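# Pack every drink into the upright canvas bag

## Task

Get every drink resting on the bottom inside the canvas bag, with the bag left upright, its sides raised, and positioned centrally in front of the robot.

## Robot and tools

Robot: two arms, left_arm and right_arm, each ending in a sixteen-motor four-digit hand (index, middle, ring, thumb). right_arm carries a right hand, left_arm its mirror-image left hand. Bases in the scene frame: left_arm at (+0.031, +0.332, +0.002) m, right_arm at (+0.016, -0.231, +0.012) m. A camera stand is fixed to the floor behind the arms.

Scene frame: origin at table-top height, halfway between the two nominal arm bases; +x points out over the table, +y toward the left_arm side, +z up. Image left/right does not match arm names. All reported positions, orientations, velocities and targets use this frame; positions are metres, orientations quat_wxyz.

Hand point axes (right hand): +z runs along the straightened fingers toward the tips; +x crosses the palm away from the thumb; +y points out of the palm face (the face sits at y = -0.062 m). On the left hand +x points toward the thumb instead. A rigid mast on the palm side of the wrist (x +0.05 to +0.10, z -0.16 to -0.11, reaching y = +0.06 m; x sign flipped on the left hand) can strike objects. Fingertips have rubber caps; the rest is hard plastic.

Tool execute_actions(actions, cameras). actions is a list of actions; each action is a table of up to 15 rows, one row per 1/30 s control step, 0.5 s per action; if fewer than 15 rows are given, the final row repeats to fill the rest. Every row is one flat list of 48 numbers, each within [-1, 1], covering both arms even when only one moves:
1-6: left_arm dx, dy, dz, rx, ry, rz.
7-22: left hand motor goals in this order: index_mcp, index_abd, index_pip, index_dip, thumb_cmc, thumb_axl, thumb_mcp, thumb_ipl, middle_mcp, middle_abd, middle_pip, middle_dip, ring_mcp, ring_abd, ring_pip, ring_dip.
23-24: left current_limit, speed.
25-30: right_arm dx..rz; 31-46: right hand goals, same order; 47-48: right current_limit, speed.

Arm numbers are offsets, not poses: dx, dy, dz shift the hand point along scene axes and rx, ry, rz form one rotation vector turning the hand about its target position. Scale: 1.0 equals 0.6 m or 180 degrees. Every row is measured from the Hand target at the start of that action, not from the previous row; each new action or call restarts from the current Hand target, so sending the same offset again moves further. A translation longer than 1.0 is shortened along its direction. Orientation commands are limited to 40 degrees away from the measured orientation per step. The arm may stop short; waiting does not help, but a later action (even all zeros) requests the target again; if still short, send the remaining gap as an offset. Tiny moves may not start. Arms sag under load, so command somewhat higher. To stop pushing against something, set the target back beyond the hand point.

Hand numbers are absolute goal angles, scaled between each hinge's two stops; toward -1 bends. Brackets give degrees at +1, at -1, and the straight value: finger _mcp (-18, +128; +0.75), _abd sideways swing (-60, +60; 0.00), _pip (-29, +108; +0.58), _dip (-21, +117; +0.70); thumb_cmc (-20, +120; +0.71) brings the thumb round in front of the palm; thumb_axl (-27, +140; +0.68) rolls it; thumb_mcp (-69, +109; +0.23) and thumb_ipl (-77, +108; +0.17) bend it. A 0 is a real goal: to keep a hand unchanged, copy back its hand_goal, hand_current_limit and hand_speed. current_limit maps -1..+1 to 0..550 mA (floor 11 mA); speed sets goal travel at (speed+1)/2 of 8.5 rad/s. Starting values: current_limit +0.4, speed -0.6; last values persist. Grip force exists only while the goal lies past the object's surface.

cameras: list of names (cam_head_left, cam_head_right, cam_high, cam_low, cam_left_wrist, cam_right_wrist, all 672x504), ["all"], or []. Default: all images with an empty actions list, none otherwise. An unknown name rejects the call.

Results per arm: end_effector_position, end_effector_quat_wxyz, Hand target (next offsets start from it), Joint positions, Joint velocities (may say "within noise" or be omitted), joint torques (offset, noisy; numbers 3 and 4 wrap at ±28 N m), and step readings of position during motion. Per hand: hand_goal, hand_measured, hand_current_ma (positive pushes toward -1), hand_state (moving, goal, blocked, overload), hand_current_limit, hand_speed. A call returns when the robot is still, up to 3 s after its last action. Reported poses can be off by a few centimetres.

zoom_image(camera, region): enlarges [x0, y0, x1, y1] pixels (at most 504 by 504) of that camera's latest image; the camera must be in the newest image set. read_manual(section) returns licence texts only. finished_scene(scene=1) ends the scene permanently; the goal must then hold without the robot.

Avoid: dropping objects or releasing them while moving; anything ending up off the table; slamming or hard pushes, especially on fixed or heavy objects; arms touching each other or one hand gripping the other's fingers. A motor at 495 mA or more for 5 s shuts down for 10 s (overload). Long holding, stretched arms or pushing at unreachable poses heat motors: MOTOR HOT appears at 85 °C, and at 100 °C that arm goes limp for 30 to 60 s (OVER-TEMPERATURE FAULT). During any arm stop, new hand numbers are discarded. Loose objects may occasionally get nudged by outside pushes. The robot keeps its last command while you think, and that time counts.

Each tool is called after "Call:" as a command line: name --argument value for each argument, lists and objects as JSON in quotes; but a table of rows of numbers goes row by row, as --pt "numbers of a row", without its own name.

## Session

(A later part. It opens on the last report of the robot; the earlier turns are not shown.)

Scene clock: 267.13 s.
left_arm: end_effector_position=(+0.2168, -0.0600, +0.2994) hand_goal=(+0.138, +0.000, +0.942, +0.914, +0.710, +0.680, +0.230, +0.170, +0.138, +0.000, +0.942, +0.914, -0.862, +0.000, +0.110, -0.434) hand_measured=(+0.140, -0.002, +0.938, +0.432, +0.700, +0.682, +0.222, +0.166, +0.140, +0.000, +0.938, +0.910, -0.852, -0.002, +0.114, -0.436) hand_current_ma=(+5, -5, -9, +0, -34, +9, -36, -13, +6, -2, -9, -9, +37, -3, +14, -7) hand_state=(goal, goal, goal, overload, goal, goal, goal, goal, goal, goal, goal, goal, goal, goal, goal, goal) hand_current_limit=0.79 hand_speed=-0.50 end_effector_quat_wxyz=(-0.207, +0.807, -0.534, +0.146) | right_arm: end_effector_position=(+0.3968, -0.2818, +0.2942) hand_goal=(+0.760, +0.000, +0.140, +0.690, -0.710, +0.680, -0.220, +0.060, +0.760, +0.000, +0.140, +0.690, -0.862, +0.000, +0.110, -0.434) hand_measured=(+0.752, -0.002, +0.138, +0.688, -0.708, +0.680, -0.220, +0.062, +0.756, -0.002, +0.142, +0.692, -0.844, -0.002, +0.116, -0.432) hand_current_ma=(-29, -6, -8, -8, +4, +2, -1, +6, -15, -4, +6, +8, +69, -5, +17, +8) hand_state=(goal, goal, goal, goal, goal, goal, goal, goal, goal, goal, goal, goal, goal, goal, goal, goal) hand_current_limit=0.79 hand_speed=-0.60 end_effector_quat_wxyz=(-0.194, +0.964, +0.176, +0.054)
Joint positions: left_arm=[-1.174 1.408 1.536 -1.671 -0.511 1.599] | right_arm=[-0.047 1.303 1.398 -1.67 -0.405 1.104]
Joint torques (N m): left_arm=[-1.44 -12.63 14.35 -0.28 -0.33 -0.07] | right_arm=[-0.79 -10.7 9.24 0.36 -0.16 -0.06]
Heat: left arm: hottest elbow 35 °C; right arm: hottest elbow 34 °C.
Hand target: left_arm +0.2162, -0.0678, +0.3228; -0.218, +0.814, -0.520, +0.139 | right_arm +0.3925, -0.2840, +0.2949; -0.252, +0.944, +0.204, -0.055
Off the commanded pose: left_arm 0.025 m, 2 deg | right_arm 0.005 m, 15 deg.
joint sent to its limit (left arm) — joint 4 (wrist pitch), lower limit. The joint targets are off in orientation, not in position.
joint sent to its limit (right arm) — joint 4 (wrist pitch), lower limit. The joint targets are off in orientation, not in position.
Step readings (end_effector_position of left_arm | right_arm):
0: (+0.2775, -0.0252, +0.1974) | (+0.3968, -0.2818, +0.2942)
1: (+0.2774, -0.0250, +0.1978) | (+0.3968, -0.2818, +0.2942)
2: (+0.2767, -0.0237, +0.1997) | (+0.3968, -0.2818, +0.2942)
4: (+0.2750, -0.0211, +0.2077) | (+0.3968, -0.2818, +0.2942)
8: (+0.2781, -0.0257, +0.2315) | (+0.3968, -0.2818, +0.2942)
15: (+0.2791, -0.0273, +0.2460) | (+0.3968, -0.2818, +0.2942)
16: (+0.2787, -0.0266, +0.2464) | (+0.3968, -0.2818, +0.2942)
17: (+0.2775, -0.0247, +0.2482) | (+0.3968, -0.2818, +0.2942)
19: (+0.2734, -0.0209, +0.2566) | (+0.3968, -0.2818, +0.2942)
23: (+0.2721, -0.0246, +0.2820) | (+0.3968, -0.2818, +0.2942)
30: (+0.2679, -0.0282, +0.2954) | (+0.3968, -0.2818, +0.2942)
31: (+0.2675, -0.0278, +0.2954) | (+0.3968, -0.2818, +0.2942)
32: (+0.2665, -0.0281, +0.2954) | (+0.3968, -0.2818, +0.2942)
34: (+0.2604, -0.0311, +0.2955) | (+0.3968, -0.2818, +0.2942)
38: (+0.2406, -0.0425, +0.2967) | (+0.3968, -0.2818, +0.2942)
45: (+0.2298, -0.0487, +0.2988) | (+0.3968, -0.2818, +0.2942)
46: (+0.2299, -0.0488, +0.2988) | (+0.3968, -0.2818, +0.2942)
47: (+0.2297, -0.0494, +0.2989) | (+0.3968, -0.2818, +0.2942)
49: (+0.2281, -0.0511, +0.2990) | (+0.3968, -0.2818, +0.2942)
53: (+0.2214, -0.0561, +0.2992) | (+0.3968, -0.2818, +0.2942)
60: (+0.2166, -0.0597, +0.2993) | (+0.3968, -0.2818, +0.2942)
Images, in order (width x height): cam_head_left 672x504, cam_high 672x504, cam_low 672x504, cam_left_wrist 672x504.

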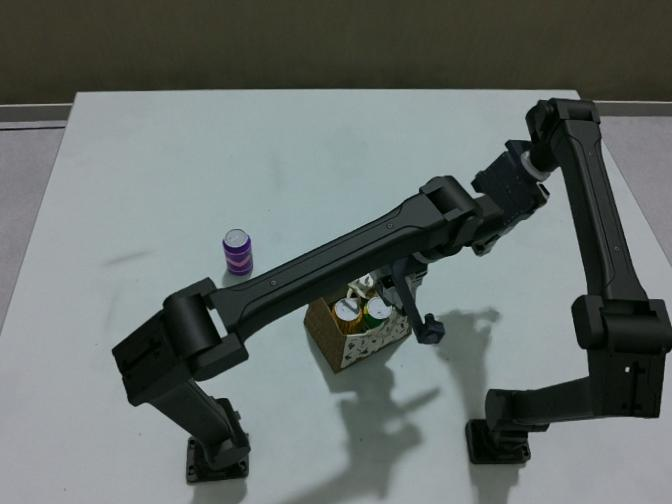

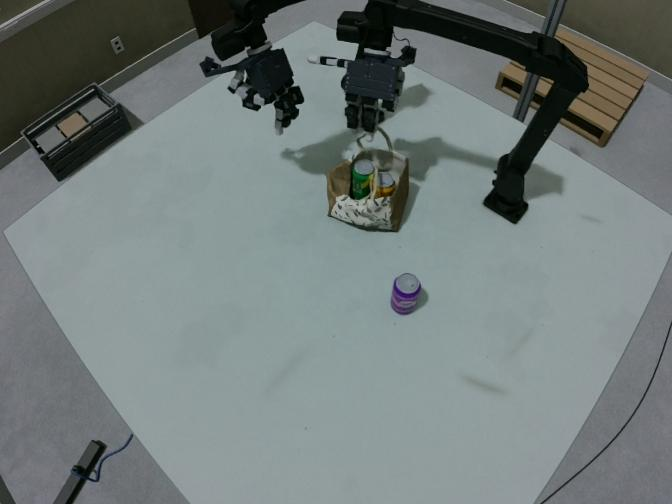

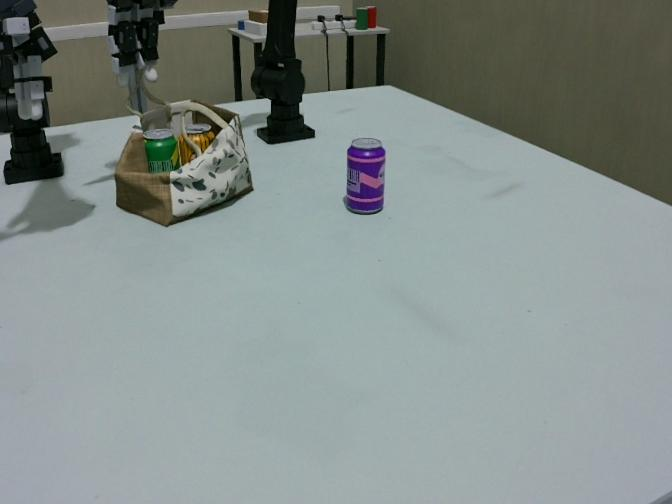

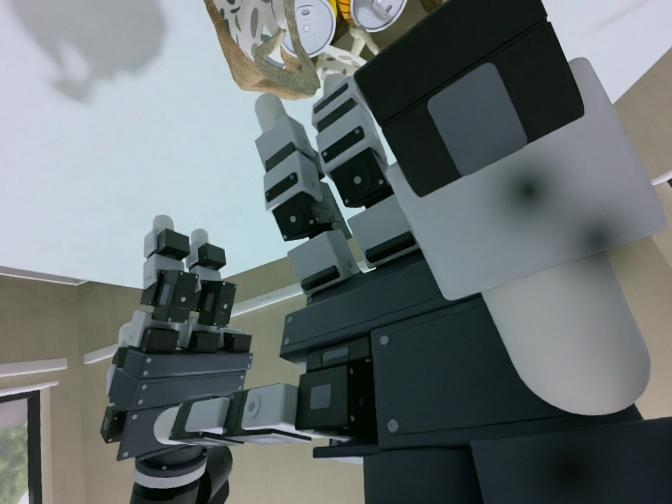

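Call:
execute_actions --actions '[[[-0.007,0.008,-0.08,0,0,0,0.137,0,0.942,0.913,0.71,0.68,0.23,0.17,0.137,0,0.942,0.913,-0.863,0,0.11,-0.435,0.79,-0.5,0,0,0.0,0,0,0,0.76,0,0.14,0.69,-0.71,0.68,-0.22,0.06,0.76,0,0.14,0.69,-0.863,0,0.11,-0.435,0.79,-0.6]],[[0,0,-0.04,0,0,0,0.137,0,0.942,0.913,0.71,0.68,0.23,0.17,0.137,0,0.942,0.913,-0.863,0,0.11,-0.435,0.79,-0.5,0,0,0.0,0,0,0,0.76,0,0.14,0.69,-0.71,0.68,-0.22,0.06,0.76,0,0.14,0.69,-0.863,0,0.11,-0.435,0.79,-0.6]]]' --cameras '["cam_low","cam_left_wrist","cam_high","cam_head_left"]'

Call:
zoom_image --camera "cam_head_left" --region '[280, 240, 440, 400]'

Call:
zoom_image --camera "cam_high" --region '[290, 80, 450, 240]'

Call:
zoom_image --camera "cam_low" --region '[90, 20, 290, 240]'

Scene clock: 269.27 s.
left_arm: end_effector_position=(+0.2152, -0.0587, +0.2589) hand_goal=(+0.138, +0.000, +0.942, +0.914, +0.710, +0.680, +0.230, +0.170, +0.138, +0.000, +0.942, +0.914, -0.862, +0.000, +0.110, -0.434) hand_measured=(+0.138, +0.000, +0.938, +0.432, +0.700, +0.682, +0.222, +0.166, +0.140, +0.000, +0.940, +0.912, -0.852, -0.002, +0.114, -0.436) hand_current_ma=(-1, -1, -9, +0, -34, +9, -35, -13, +6, -2, -7, -9, +37, -3, +14, -7) hand_state=(goal, goal, goal, overload, goal, goal, goal, goal, goal, goal, goal, goal, goal, goal, goal, goal) hand_current_limit=0.79 hand_speed=-0.50 end_effector_quat_wxyz=(-0.216, +0.816, -0.518, +0.141) | right_arm: end_effector_position=(+0.3968, -0.2818, +0.2942) hand_goal=(+0.760, +0.000, +0.140, +0.690, -0.710, +0.680, -0.220, +0.060, +0.760, +0.000, +0.140, +0.690, -0.862, +0.000, +0.110, -0.434) hand_measured=(+0.752, -0.002, +0.138, +0.688, -0.708, +0.680, -0.220, +0.062, +0.756, -0.002, +0.142, +0.692, -0.844, -0.002, +0.116, -0.432) hand_current_ma=(-29, -6, -8, -8, +4, +2, -1, +6, -15, -4, +6, +8, +69, -5, +17, +8) hand_state=(goal, goal, goal, goal, goal, goal, goal, goal, goal, goal, goal, goal, goal, goal, goal, goal) hand_current_limit=0.79 hand_speed=-0.60 end_effector_quat_wxyz=(-0.194, +0.964, +0.176, +0.054)
Joint positions: left_arm=[-1.183 1.407 1.429 -1.602 -0.521 1.54] | right_arm=[-0.047 1.303 1.398 -1.67 -0.405 1.104]
Joint torques (N m): left_arm=[-1.73 -10.75 9.61 0.39 -0.5 -0.04] | right_arm=[-0.38 -10.46 9.11 0.49 -0.2 -0.11]
Heat: left arm: hottest elbow 35 °C; right arm: hottest elbow 34 °C.
Hand target: left_arm +0.2119, -0.0630, +0.2510; -0.218, +0.814, -0.520, +0.139 | right_arm +0.3925, -0.2840, +0.2949; -0.252, +0.944, +0.204, -0.055
Off the commanded pose: left_arm 0.010 m, 0 deg | right_arm 0.005 m, 15 deg.
joint sent to its limit (right arm) — joint 4 (wrist pitch), lower limit. The joint targets are off in orientation, not in position.
Step readings (end_effector_position of left_arm | right_arm):
0: (+0.2168, -0.0600, +0.2994) | (+0.3968, -0.2818, +0.2942)
1: (+0.2169, -0.0601, +0.2994) | (+0.3968, -0.2818, +0.2942)
2: (+0.2169, -0.0605, +0.2994) | (+0.3968, -0.2818, +0.2942)
4: (+0.2167, -0.0612, +0.2986) | (+0.3968, -0.2818, +0.2942)
8: (+0.2156, -0.0583, +0.2887) | (+0.3968, -0.2818, +0.2942)
15: (+0.2143, -0.0571, +0.2831) | (+0.3968, -0.2818, +0.2942)
16: (+0.2145, -0.0575, +0.2830) | (+0.3968, -0.2818, +0.2942)
17: (+0.2149, -0.0582, +0.2812) | (+0.3968, -0.2818, +0.2942)
19: (+0.2156, -0.0594, +0.2753) | (+0.3968, -0.2818, +0.2942)
23: (+0.2148, -0.0573, +0.2610) | (+0.3968, -0.2818, +0.2942)
30: (+0.2151, -0.0585, +0.2589) | (+0.3968, -0.2818, +0.2942)
Images, in order (width x height): cam_head_left 672x504, cam_high 672x504, cam_low 672x504, cam_left_wrist 672x504.

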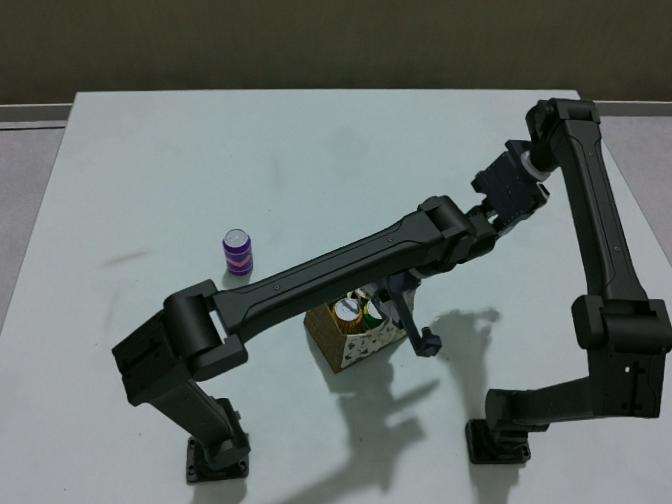

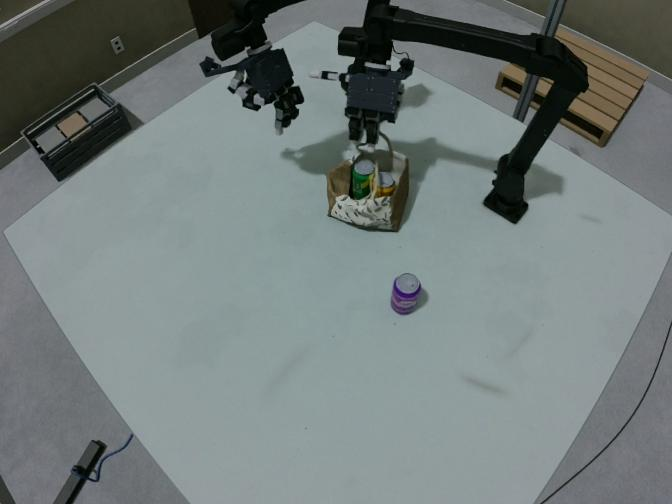

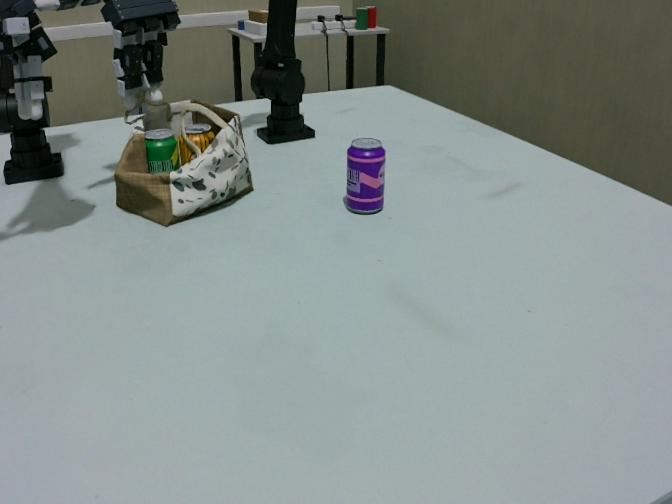

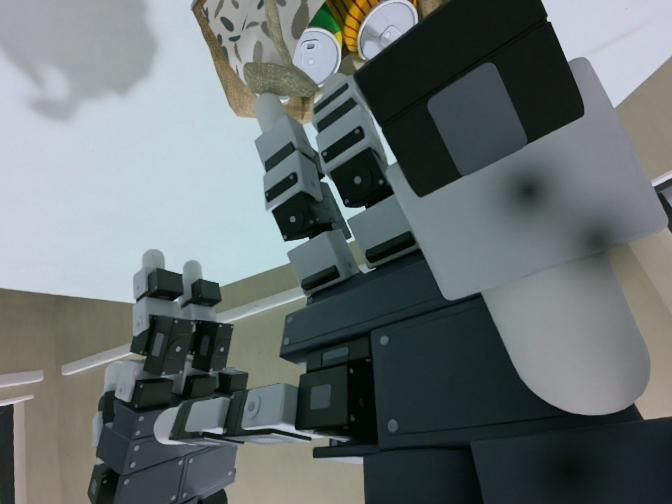

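Scaled by 3.150.

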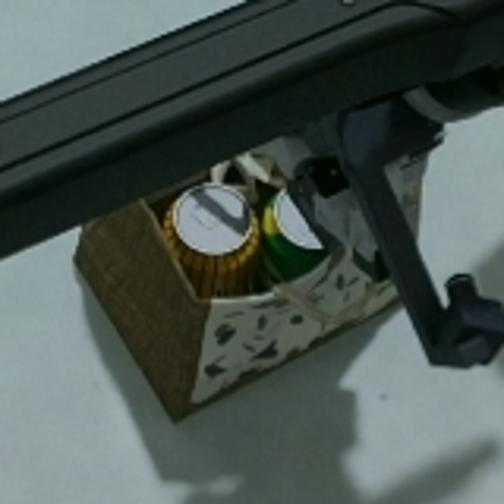

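Scaled by 3.150.

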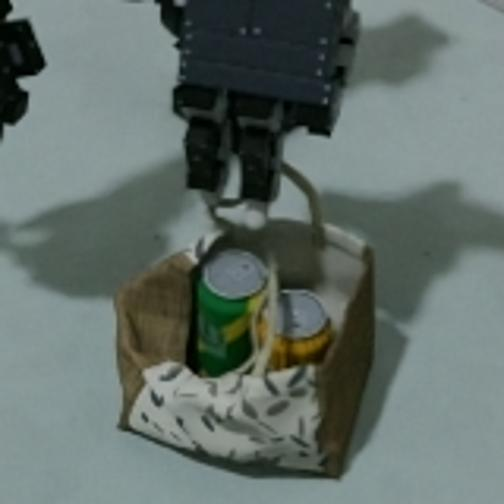

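Scaled by 2.291.

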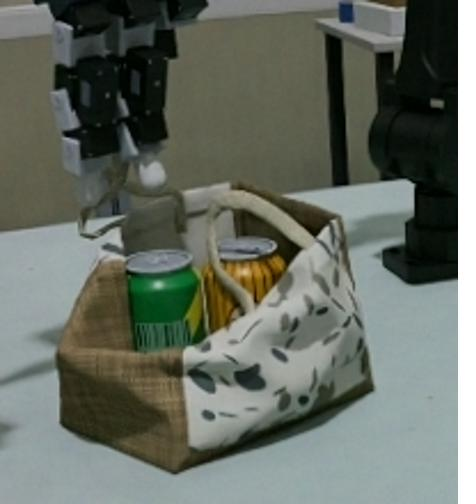

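Call:
execute_actions --actions '[[[-0.057,-0.028,0,0,0,0,0.137,0,0.942,0.913,0.71,0.68,0.23,0.17,0.137,0,0.942,0.913,-0.863,0,0.11,-0.435,0.79,-0.5,0,0,0.0,0,0,0,0.76,0,0.14,0.69,-0.71,0.68,-0.22,0.06,0.76,0,0.14,0.69,-0.863,0,0.11,-0.435,0.79,-0.6]],[[0,0,-0.08,0,0,0,0.137,0,0.942,0.913,0.71,0.68,0.23,0.17,0.137,0,0.942,0.913,-0.863,0,0.11,-0.435,0.79,-0.5,0,0,0.0,0,0,0,0.76,0,0.14,0.69,-0.71,0.68,-0.22,0.06,0.76,0,0.14,0.69,-0.863,0,0.11,-0.435,0.79,-0.6]],[[0,0,-0.08,0,0,0,0.137,0,0.942,0.913,0.71,0.68,0.23,0.17,0.137,0,0.942,0.913,-0.863,0,0.11,-0.435,0.79,-0.5,0,0,0.0,0,0,0,0.76,0,0.14,0.69,-0.71,0.68,-0.22,0.06,0.76,0,0.14,0.69,-0.863,0,0.11,-0.435,0.79,-0.6]]]' --cameras '["cam_low","cam_left_wrist","cam_high","cam_head_left"]'

Call:
zoom_image --camera "cam_head_left" --region '[280, 240, 440, 400]'

Call:
zoom_image --camera "cam_high" --region '[290, 80, 450, 240]'

Call:
zoom_image --camera "cam_low" --region '[90, 20, 290, 240]'

Scene clock: 272.57 s.
left_arm: end_effector_position=(+0.1765, -0.0794, +0.1666) hand_goal=(+0.138, +0.000, +0.942, +0.914, +0.710, +0.680, +0.230, +0.170, +0.138, +0.000, +0.942, +0.914, -0.862, +0.000, +0.110, -0.434) hand_measured=(+0.136, +0.000, +0.940, +0.432, +0.700, +0.682, +0.222, +0.166, +0.144, +0.000, +0.946, +0.914, -0.852, -0.002, +0.114, -0.436) hand_current_ma=(-9, -1, -8, +0, -33, +9, -31, -13, +21, -2, +9, +2, +37, -3, +14, -7) hand_state=(goal, goal, goal, overload, goal, goal, goal, goal, goal, goal, goal, goal, goal, goal, goal, goal) hand_current_limit=0.79 hand_speed=-0.50 end_effector_quat_wxyz=(-0.212, +0.814, -0.521, +0.146) | right_arm: end_effector_position=(+0.3968, -0.2818, +0.2942) hand_goal=(+0.760, +0.000, +0.140, +0.690, -0.710, +0.680, -0.220, +0.060, +0.760, +0.000, +0.140, +0.690, -0.862, +0.000, +0.110, -0.434) hand_measured=(+0.752, -0.002, +0.138, +0.688, -0.708, +0.680, -0.220, +0.062, +0.756, -0.002, +0.142, +0.692, -0.844, -0.002, +0.116, -0.432) hand_current_ma=(-29, -6, -8, -8, +4, +2, -1, +6, -15, -4, +6, +8, +69, -5, +17, +8) hand_state=(goal, goal, goal, goal, goal, goal, goal, goal, goal, goal, goal, goal, goal, goal, goal, goal) hand_current_limit=0.79 hand_speed=-0.60 end_effector_quat_wxyz=(-0.194, +0.964, +0.176, +0.054)
Joint positions: left_arm=[-1.289 1.449 1.228 -1.402 -0.519 1.431] | right_arm=[-0.047 1.303 1.398 -1.67 -0.405 1.104]
Joint torques (N m): left_arm=[-0.62 -10.46 9.26 0.32 -0.42 -0.01] | right_arm=[-0.21 -10.34 9.26 0.47 -0.25 -0.08]
Heat: left arm: hottest elbow 35 °C; right arm: hottest elbow 34 °C.
Hand target: left_arm +0.1778, -0.0798, +0.1549; -0.218, +0.814, -0.520, +0.139 | right_arm +0.3925, -0.2840, +0.2949; -0.252, +0.944, +0.204, -0.055
Off the commanded pose: left_arm 0.012 m, 1 deg | right_arm 0.005 m, 15 deg.
joint sent to its limit (right arm) — joint 4 (wrist pitch), lower limit. The joint targets are off in orientation, not in position.
Step readings (end_effector_position of left_arm | right_arm):
0: (+0.2152, -0.0587, +0.2589) | (+0.3968, -0.2818, +0.2942)
1: (+0.2151, -0.0589, +0.2589) | (+0.3968, -0.2818, +0.2942)
2: (+0.2143, -0.0598, +0.2590) | (+0.3968, -0.2818, +0.2942)
4: (+0.2078, -0.0629, +0.2591) | (+0.3968, -0.2818, +0.2942)
8: (+0.1858, -0.0706, +0.2590) | (+0.3968, -0.2818, +0.2942)
15: (+0.1749, -0.0755, +0.2565) | (+0.3968, -0.2818, +0.2942)
16: (+0.1750, -0.0757, +0.2562) | (+0.3968, -0.2818, +0.2942)
17: (+0.1752, -0.0762, +0.2544) | (+0.3968, -0.2818, +0.2942)
19: (+0.1760, -0.0783, +0.2457) | (+0.3968, -0.2818, +0.2942)
23: (+0.1747, -0.0741, +0.2206) | (+0.3968, -0.2818, +0.2942)
30: (+0.1757, -0.0771, +0.2115) | (+0.3968, -0.2818, +0.2942)
31: (+0.1758, -0.0775, +0.2111) | (+0.3968, -0.2818, +0.2942)
32: (+0.1762, -0.0786, +0.2086) | (+0.3968, -0.2818, +0.2942)
34: (+0.1768, -0.0804, +0.1988) | (+0.3968, -0.2818, +0.2942)
38: (+0.1753, -0.0754, +0.1742) | (+0.3968, -0.2818, +0.2942)
45: (+0.1764, -0.0789, +0.1665) | (+0.3968, -0.2818, +0.2942)
Images, in order (width x height): cam_head_left 672x504, cam_high 672x504, cam_low 672x504, cam_left_wrist 672x504.

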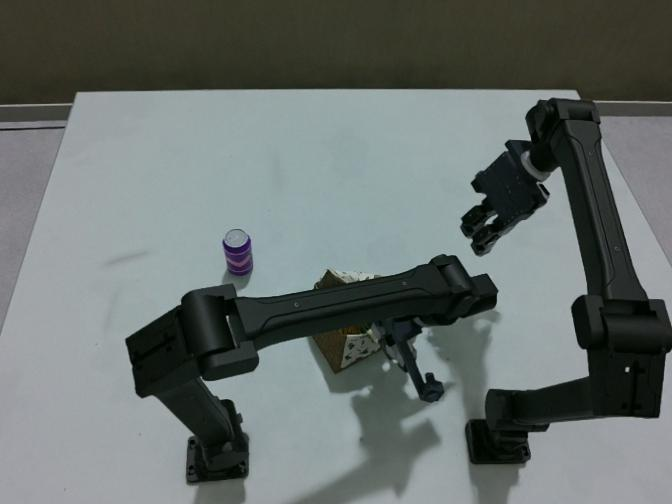

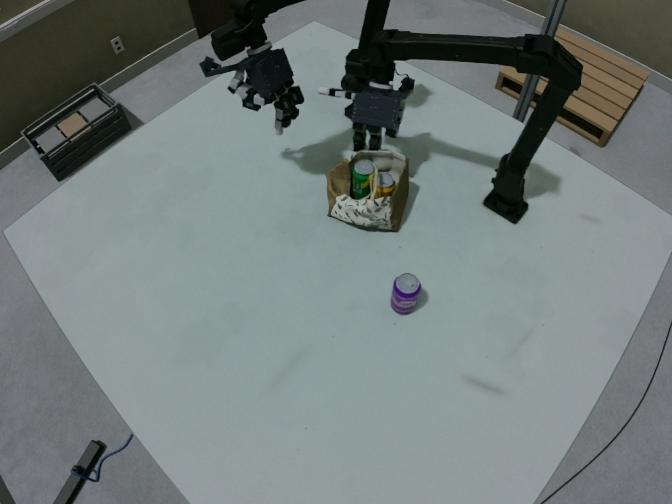

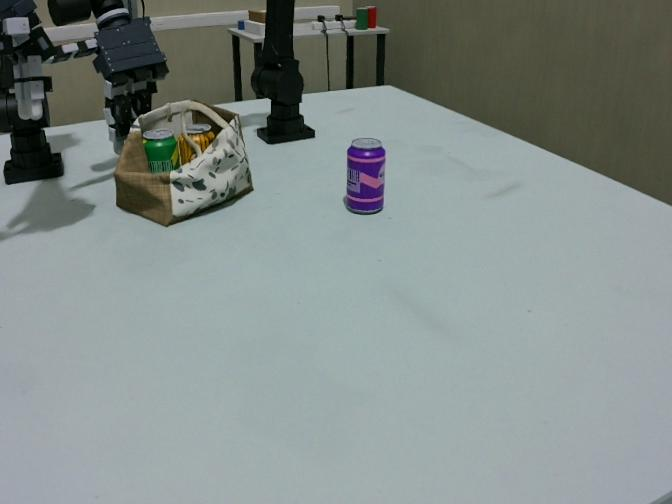

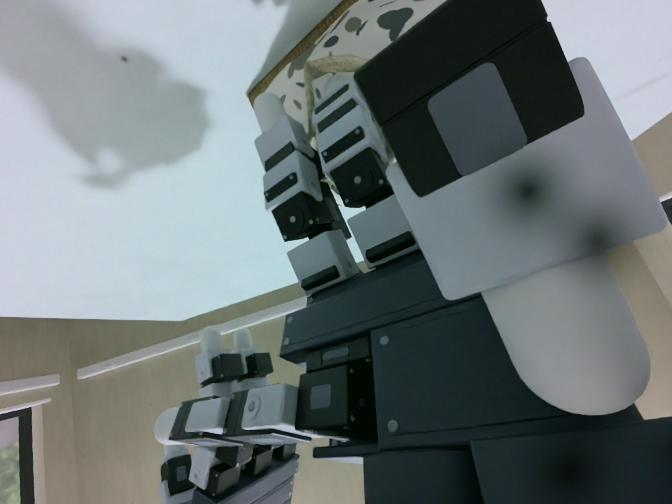

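Scaled by 3.150.

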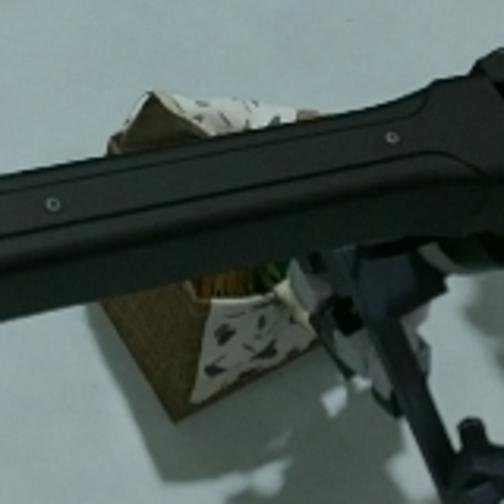

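Scaled by 3.150.

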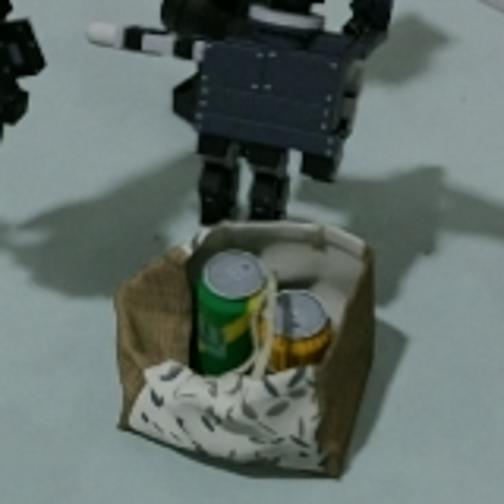

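Scaled by 2.291.

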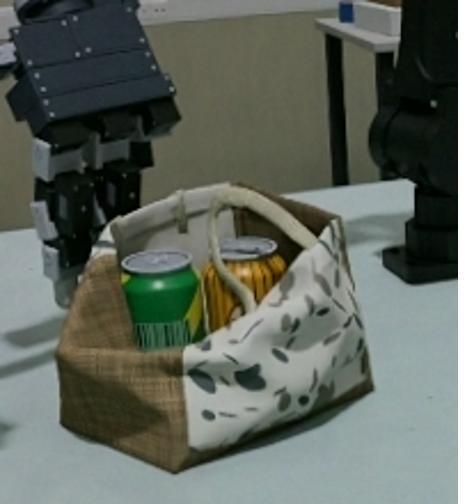

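Call:
execute_actions --actions '[[[0.04,0.045,-0.01,0,0,0,0.137,0,0.942,0.913,0.71,0.68,0.23,0.17,0.137,0,0.942,0.913,-0.863,0,0.11,-0.435,0.79,-0.5,0,0,0.0,0,0,0,0.76,0,0.14,0.69,-0.71,0.68,-0.22,0.06,0.76,0,0.14,0.69,-0.863,0,0.11,-0.435,0.79,-0.6]]]' --cameras '["cam_low","cam_left_wrist","cam_high","cam_head_left"]'

Call:
zoom_image --camera "cam_high" --region '[290, 80, 450, 240]'

Call:
zoom_image --camera "cam_low" --region '[90, 20, 290, 240]'

Scene clock: 274.17 s.
left_arm: end_effector_position=(+0.1995, -0.0622, +0.1552) hand_goal=(+0.138, +0.000, +0.942, +0.914, +0.710, +0.680, +0.230, +0.170, +0.138, +0.000, +0.942, +0.914, -0.862, +0.000, +0.110, -0.434) hand_measured=(+0.128, +0.000, +0.940, +0.432, +0.700, +0.682, +0.222, +0.166, +0.126, +0.008, +0.936, +0.912, -0.852, -0.002, +0.114, -0.436) hand_current_ma=(-34, +0, -8, +0, -33, +9, -31, -13, -47, +26, -19, -7, +37, -3, +14, -7) hand_state=(goal, goal, goal, overload, goal, goal, goal, goal, goal, goal, goal, goal, goal, goal, goal, goal) hand_current_limit=0.79 hand_speed=-0.50 end_effector_quat_wxyz=(-0.212, +0.816, -0.518, +0.147) | right_arm: end_effector_position=(+0.3968, -0.2818, +0.2942) hand_goal=(+0.760, +0.000, +0.140, +0.690, -0.710, +0.680, -0.220, +0.060, +0.760, +0.000, +0.140, +0.690, -0.862, +0.000, +0.110, -0.434) hand_measured=(+0.752, -0.002, +0.138, +0.688, -0.708, +0.680, -0.220, +0.062, +0.756, -0.002, +0.142, +0.692, -0.844, -0.002, +0.116, -0.432) hand_current_ma=(-29, -6, -8, -8, +4, +2, -1, +6, -15, -4, +6, +8, +69, -5, +17, +8) hand_state=(goal, goal, goal, goal, goal, goal, goal, goal, goal, goal, goal, goal, goal, goal, goal, goal) hand_current_limit=0.79 hand_speed=-0.60 end_effector_quat_wxyz=(-0.194, +0.964, +0.176, +0.054)
Joint positions: left_arm=[-1.222 1.425 1.173 -1.333 -0.521 1.5] | right_arm=[-0.047 1.303 1.398 -1.67 -0.405 1.104]
Joint torques (N m): left_arm=[0.21 -11.87 8.28 0.13 -0.47 0.18] | right_arm=[-0.62 -10.05 9.2 0.49 -0.2 -0.08]
Heat: left arm: hottest elbow 35 °C; right arm: hottest elbow 34 °C.
Hand target: left_arm +0.2017, -0.0529, +0.1489; -0.217, +0.814, -0.520, +0.139 | right_arm +0.3925, -0.2840, +0.2949; -0.252, +0.944, +0.204, -0.055
Off the commanded pose: left_arm 0.012 m, 1 deg | right_arm 0.005 m, 15 deg.
joint sent to its limit (right arm) — joint 4 (wrist pitch), lower limit. The joint targets are off in orientation, not in position.
Step readings (end_effector_position of left_arm | right_arm):
0: (+0.1765, -0.0794, +0.1666) | (+0.3968, -0.2818, +0.2942)
1: (+0.1766, -0.0795, +0.1664) | (+0.3968, -0.2818, +0.2942)
2: (+0.1774, -0.0795, +0.1652) | (+0.3968, -0.2818, +0.2942)
4: (+0.1808, -0.0763, +0.1606) | (+0.3968, -0.2818, +0.2942)
8: (+0.1938, -0.0657, +0.1551) | (+0.3968, -0.2818, +0.2942)
15: (+0.1999, -0.0625, +0.1556) | (+0.3968, -0.2818, +0.2942)
Images, in order (width x height): cam_head_left 672x504, cam_high 672x504, cam_low 672x504, cam_left_wrist 672x504.

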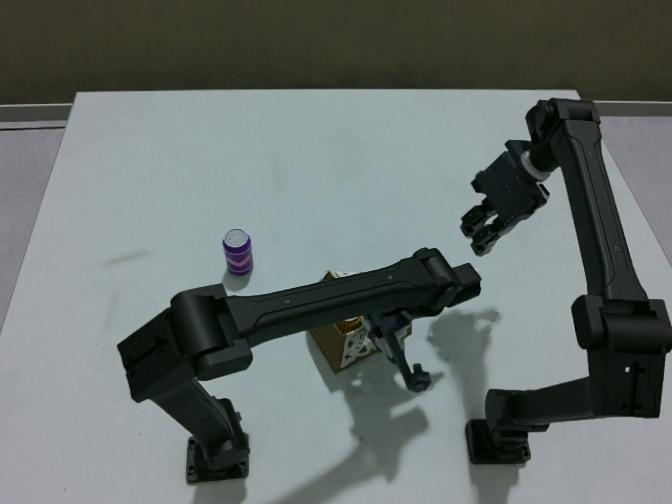

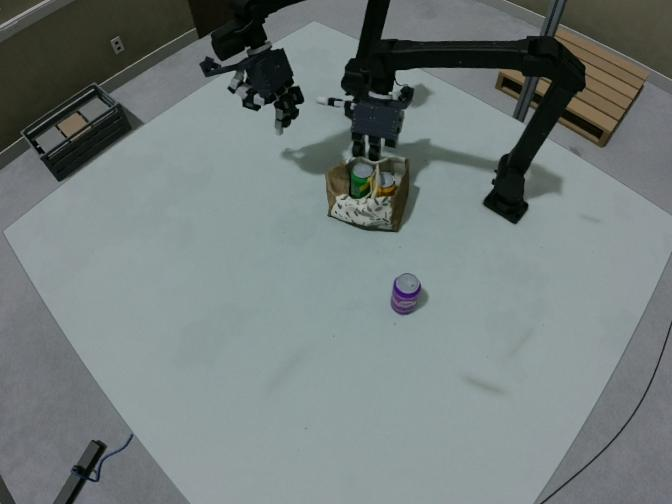

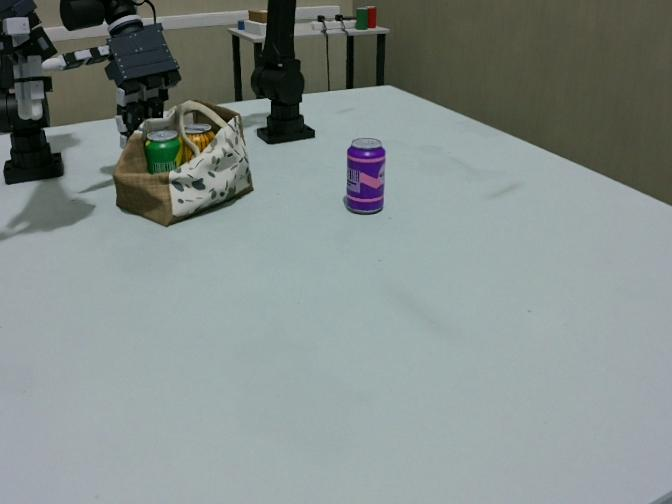

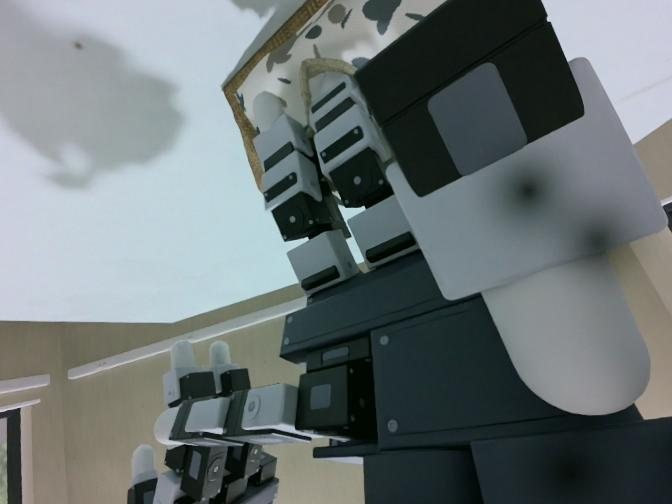

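Scaled by 3.150.

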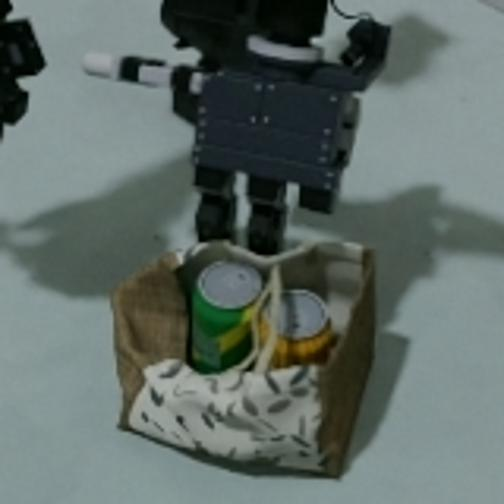

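Scaled by 2.291.

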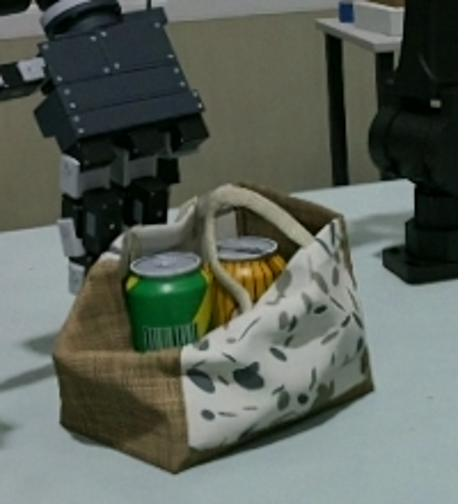

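Call:
execute_actions --actions '[[[0.037,0.012,0,0,0,0,0.137,0,0.942,0.913,0.71,0.68,0.23,0.17,0.137,0,0.942,0.913,-0.863,0,0.11,-0.435,0.79,-0.5,0,0,0.0,0,0,0,0.76,0,0.14,0.69,-0.71,0.68,-0.22,0.06,0.76,0,0.14,0.69,-0.863,0,0.11,-0.435,0.79,-0.6]]]' --cameras '["cam_low","cam_high"]'

Call:
zoom_image --camera "cam_high" --region '[290, 80, 450, 240]'

Call:
zoom_image --camera "cam_low" --region '[90, 20, 290, 240]'

Scene clock: 275.40 s.
left_arm: end_effector_position=(+0.2173, -0.0552, +0.1535) hand_goal=(+0.138, +0.000, +0.942, +0.914, +0.710, +0.680, +0.230, +0.170, +0.138, +0.000, +0.942, +0.914, -0.862, +0.000, +0.110, -0.434) hand_measured=(+0.122, +0.000, +0.938, +0.432, +0.700, +0.682, +0.222, +0.166, +0.116, +0.008, +0.930, +0.908, -0.852, -0.002, +0.114, -0.436) hand_current_ma=(-64, +1, -15, +0, -33, +9, -31, -13, -85, +25, -44, -20, +37, -3, +14, -7) hand_state=(goal, goal, goal, overload, goal, goal, goal, goal, blocked, goal, goal, goal, goal, goal, goal, goal) hand_current_limit=0.79 hand_speed=-0.50 end_effector_quat_wxyz=(-0.210, +0.814, -0.522, +0.144) | right_arm: end_effector_position=(+0.3968, -0.2818, +0.2942) hand_goal=(+0.760, +0.000, +0.140, +0.690, -0.710, +0.680, -0.220, +0.060, +0.760, +0.000, +0.140, +0.690, -0.862, +0.000, +0.110, -0.434) hand_measured=(+0.752, -0.002, +0.138, +0.688, -0.708, +0.680, -0.220, +0.062, +0.756, -0.002, +0.142, +0.692, -0.844, -0.002, +0.116, -0.432) hand_current_ma=(-29, -6, -8, -8, +4, +2, -1, +6, -15, -4, +6, +8, +69, -5, +17, +8) hand_state=(goal, goal, goal, goal, goal, goal, goal, goal, goal, goal, goal, goal, goal, goal, goal, goal) hand_current_limit=0.79 hand_speed=-0.60 end_effector_quat_wxyz=(-0.194, +0.964, +0.176, +0.054)
Joint positions: left_arm=[-1.171 1.424 1.167 -1.3 -0.514 1.569] | right_arm=[-0.047 1.303 1.398 -1.67 -0.405 1.104]
Joint torques (N m): left_arm=[0.73 -11.81 8.75 0.16 -0.81 0.2] | right_arm=[-0.26 -10.05 9.14 0.46 -0.2 -0.1]
Heat: left arm: hottest elbow 34 °C; right arm: hottest elbow 34 °C.
Hand target: left_arm +0.2239, -0.0456, +0.1490; -0.218, +0.814, -0.520, +0.139 | right_arm +0.3925, -0.2840, +0.2949; -0.252, +0.944, +0.204, -0.055
Off the commanded pose: left_arm 0.012 m, 1 deg | right_arm 0.005 m, 15 deg.
joint sent to its limit (right arm) — joint 4 (wrist pitch), lower limit. The joint targets are off in orientation, not in position.
Step readings (end_effector_position of left_arm | right_arm):
0: (+0.1995, -0.0621, +0.1552) | (+0.3968, -0.2818, +0.2942)
1: (+0.1996, -0.0621, +0.1552) | (+0.3968, -0.2818, +0.2942)
2: (+0.2003, -0.0623, +0.1552) | (+0.3968, -0.2818, +0.2942)
4: (+0.2030, -0.0621, +0.1554) | (+0.3968, -0.2818, +0.2942)
8: (+0.2133, -0.0584, +0.1554) | (+0.3968, -0.2818, +0.2942)
15: (+0.2174, -0.0553, +0.1535) | (+0.3968, -0.2818, +0.2942)
Images, in order (width x height): cam_high 672x504, cam_low 672x504.

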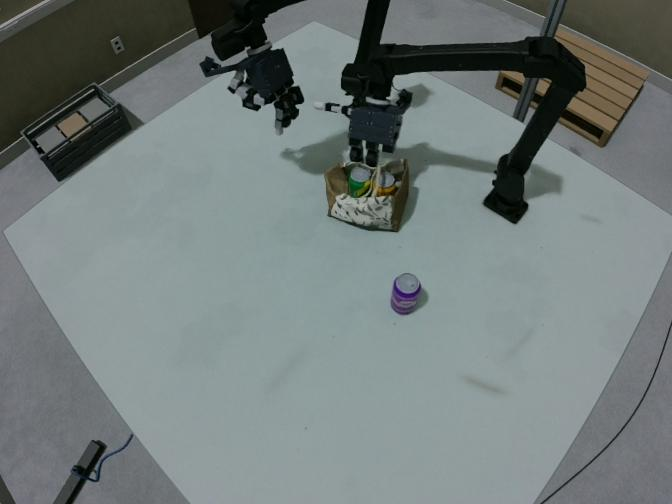

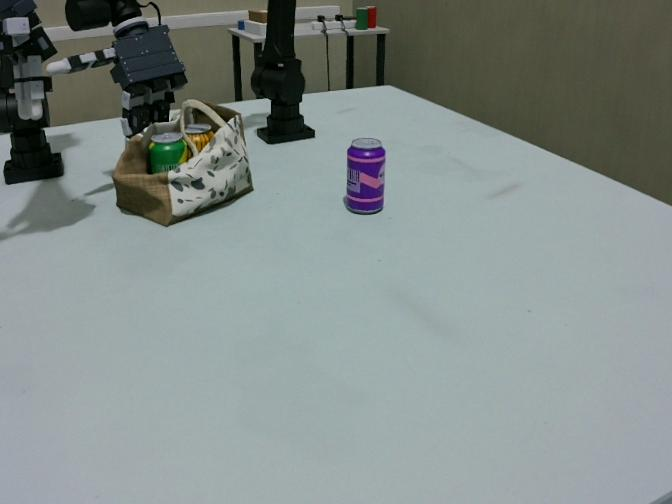

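Scaled by 3.150.

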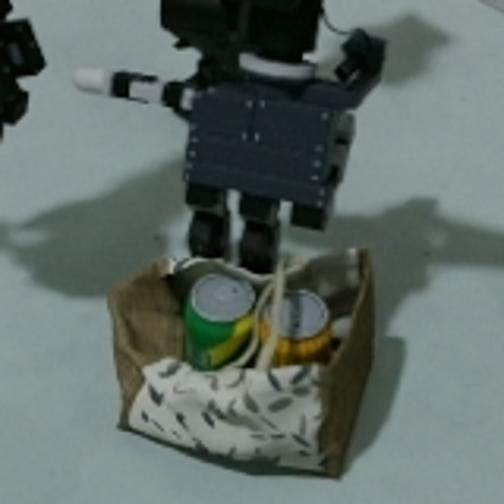

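Scaled by 2.291.

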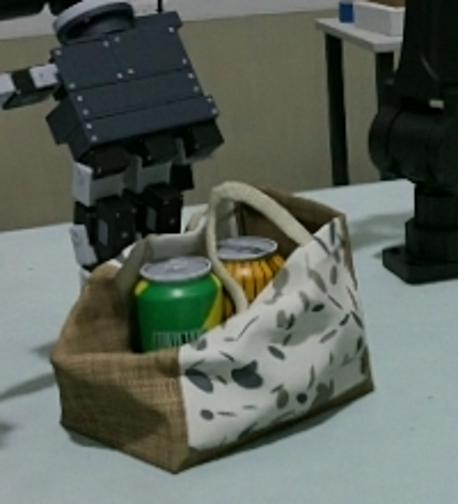

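Call:
execute_actions --actions '[[[0.03,0.015,0,0,0,0,0.137,0,0.942,0.913,0.71,0.68,0.23,0.17,0.137,0,0.942,0.913,-0.863,0,0.11,-0.435,0.79,-0.5,0,0,0.0,0,0,0,0.76,0,0.14,0.69,-0.71,0.68,-0.22,0.06,0.76,0,0.14,0.69,-0.863,0,0.11,-0.435,0.79,-0.6]]]' --cameras '["cam_low","cam_high"]'

Call:
zoom_image --camera "cam_high" --region '[290, 80, 450, 240]'

Call:
zoom_image --camera "cam_low" --region '[90, 20, 290, 240]'

Scene clock: 276.57 s.
left_arm: end_effector_position=(+0.2290, -0.0485, +0.1508) hand_goal=(+0.138, +0.000, +0.942, +0.914, +0.710, +0.680, +0.230, +0.170, +0.138, +0.000, +0.942, +0.914, -0.862, +0.000, +0.110, -0.434) hand_measured=(+0.110, +0.002, +0.934, +0.432, +0.700, +0.682, +0.222, +0.166, +0.104, +0.010, +0.920, +0.902, -0.852, -0.002, +0.114, -0.436) hand_current_ma=(-117, +3, -28, +0, -33, +9, -31, -13, -139, +29, -84, -43, +37, -3, +14, -7) hand_state=(blocked, goal, goal, overload, goal, goal, goal, goal, blocked, goal, blocked, goal, goal, goal, goal, goal) hand_current_limit=0.79 hand_speed=-0.50 end_effector_quat_wxyz=(-0.207, +0.811, -0.529, +0.139) | right_arm: end_effector_position=(+0.3968, -0.2818, +0.2942) hand_goal=(+0.760, +0.000, +0.140, +0.690, -0.710, +0.680, -0.220, +0.060, +0.760, +0.000, +0.140, +0.690, -0.862, +0.000, +0.110, -0.434) hand_measured=(+0.752, -0.002, +0.138, +0.688, -0.708, +0.680, -0.220, +0.062, +0.756, -0.002, +0.142, +0.692, -0.844, -0.002, +0.116, -0.432) hand_current_ma=(-29, -6, -8, -8, +4, +2, -1, +6, -15, -4, +6, +8, +69, -5, +17, +8) hand_state=(goal, goal, goal, goal, goal, goal, goal, goal, goal, goal, goal, goal, goal, goal, goal, goal) hand_current_limit=0.79 hand_speed=-0.60 end_effector_quat_wxyz=(-0.194, +0.964, +0.176, +0.054)
Joint positions: left_arm=[-1.133 1.424 1.16 -1.274 -0.503 1.628] | right_arm=[-0.047 1.303 1.398 -1.67 -0.405 1.104]
Joint torques (N m): left_arm=[1.61 -12.34 8.87 0.29 -1.25 0.23] | right_arm=[-0.62 -11.34 9.13 0.5 -0.14 -0.09]
Heat: left arm: hottest elbow 34 °C; right arm: hottest elbow 34 °C.
Hand target: left_arm +0.2421, -0.0367, +0.1490; -0.218, +0.814, -0.520, +0.139 | right_arm +0.3925, -0.2840, +0.2949; -0.252, +0.944, +0.204, -0.055
Off the commanded pose: left_arm 0.018 m, 2 deg | right_arm 0.005 m, 15 deg.
joint sent to its limit (right arm) — joint 4 (wrist pitch), lower limit. The joint targets are off in orientation, not in position.
Step readings (end_effector_position of left_arm | right_arm):
0: (+0.2172, -0.0551, +0.1535) | (+0.3968, -0.2818, +0.2942)
1: (+0.2174, -0.0551, +0.1534) | (+0.3968, -0.2818, +0.2942)
2: (+0.2179, -0.0554, +0.1535) | (+0.3968, -0.2818, +0.2942)
4: (+0.2200, -0.0548, +0.1533) | (+0.3968, -0.2818, +0.2942)
8: (+0.2271, -0.0507, +0.1514) | (+0.3968, -0.2818, +0.2942)
15: (+0.2292, -0.0488, +0.1508) | (+0.3968, -0.2818, +0.2942)
Images, in order (width x height): cam_high 672x504, cam_low 672x504.

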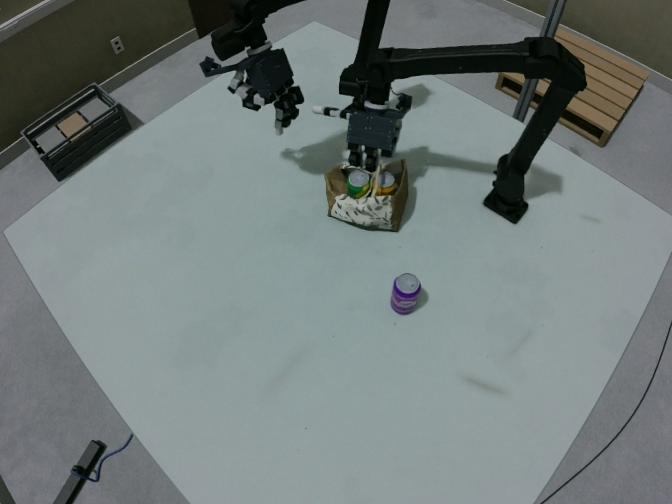

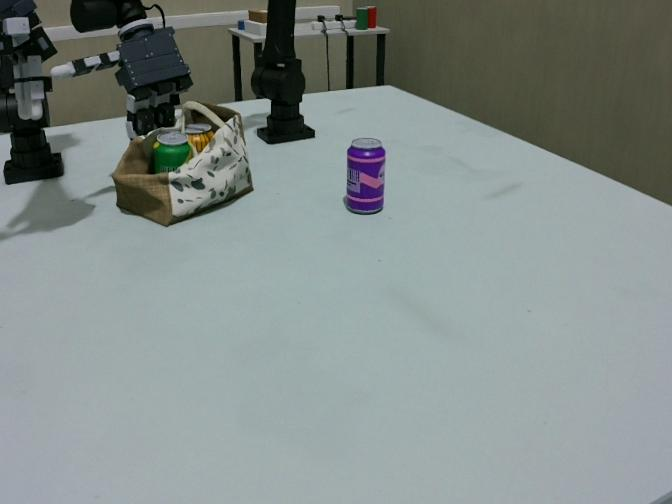

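Scaled by 3.150.

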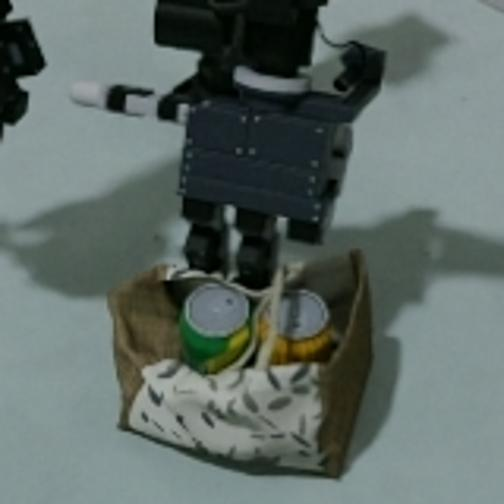

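Scaled by 2.291.

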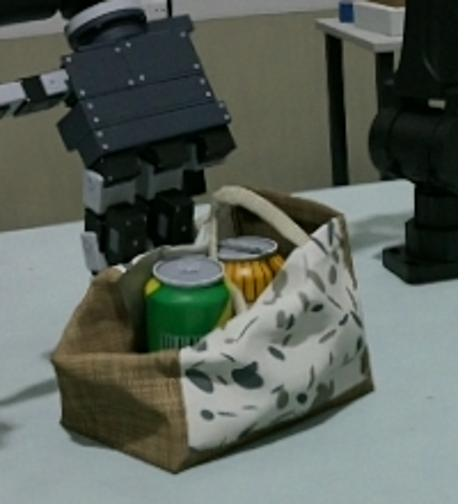

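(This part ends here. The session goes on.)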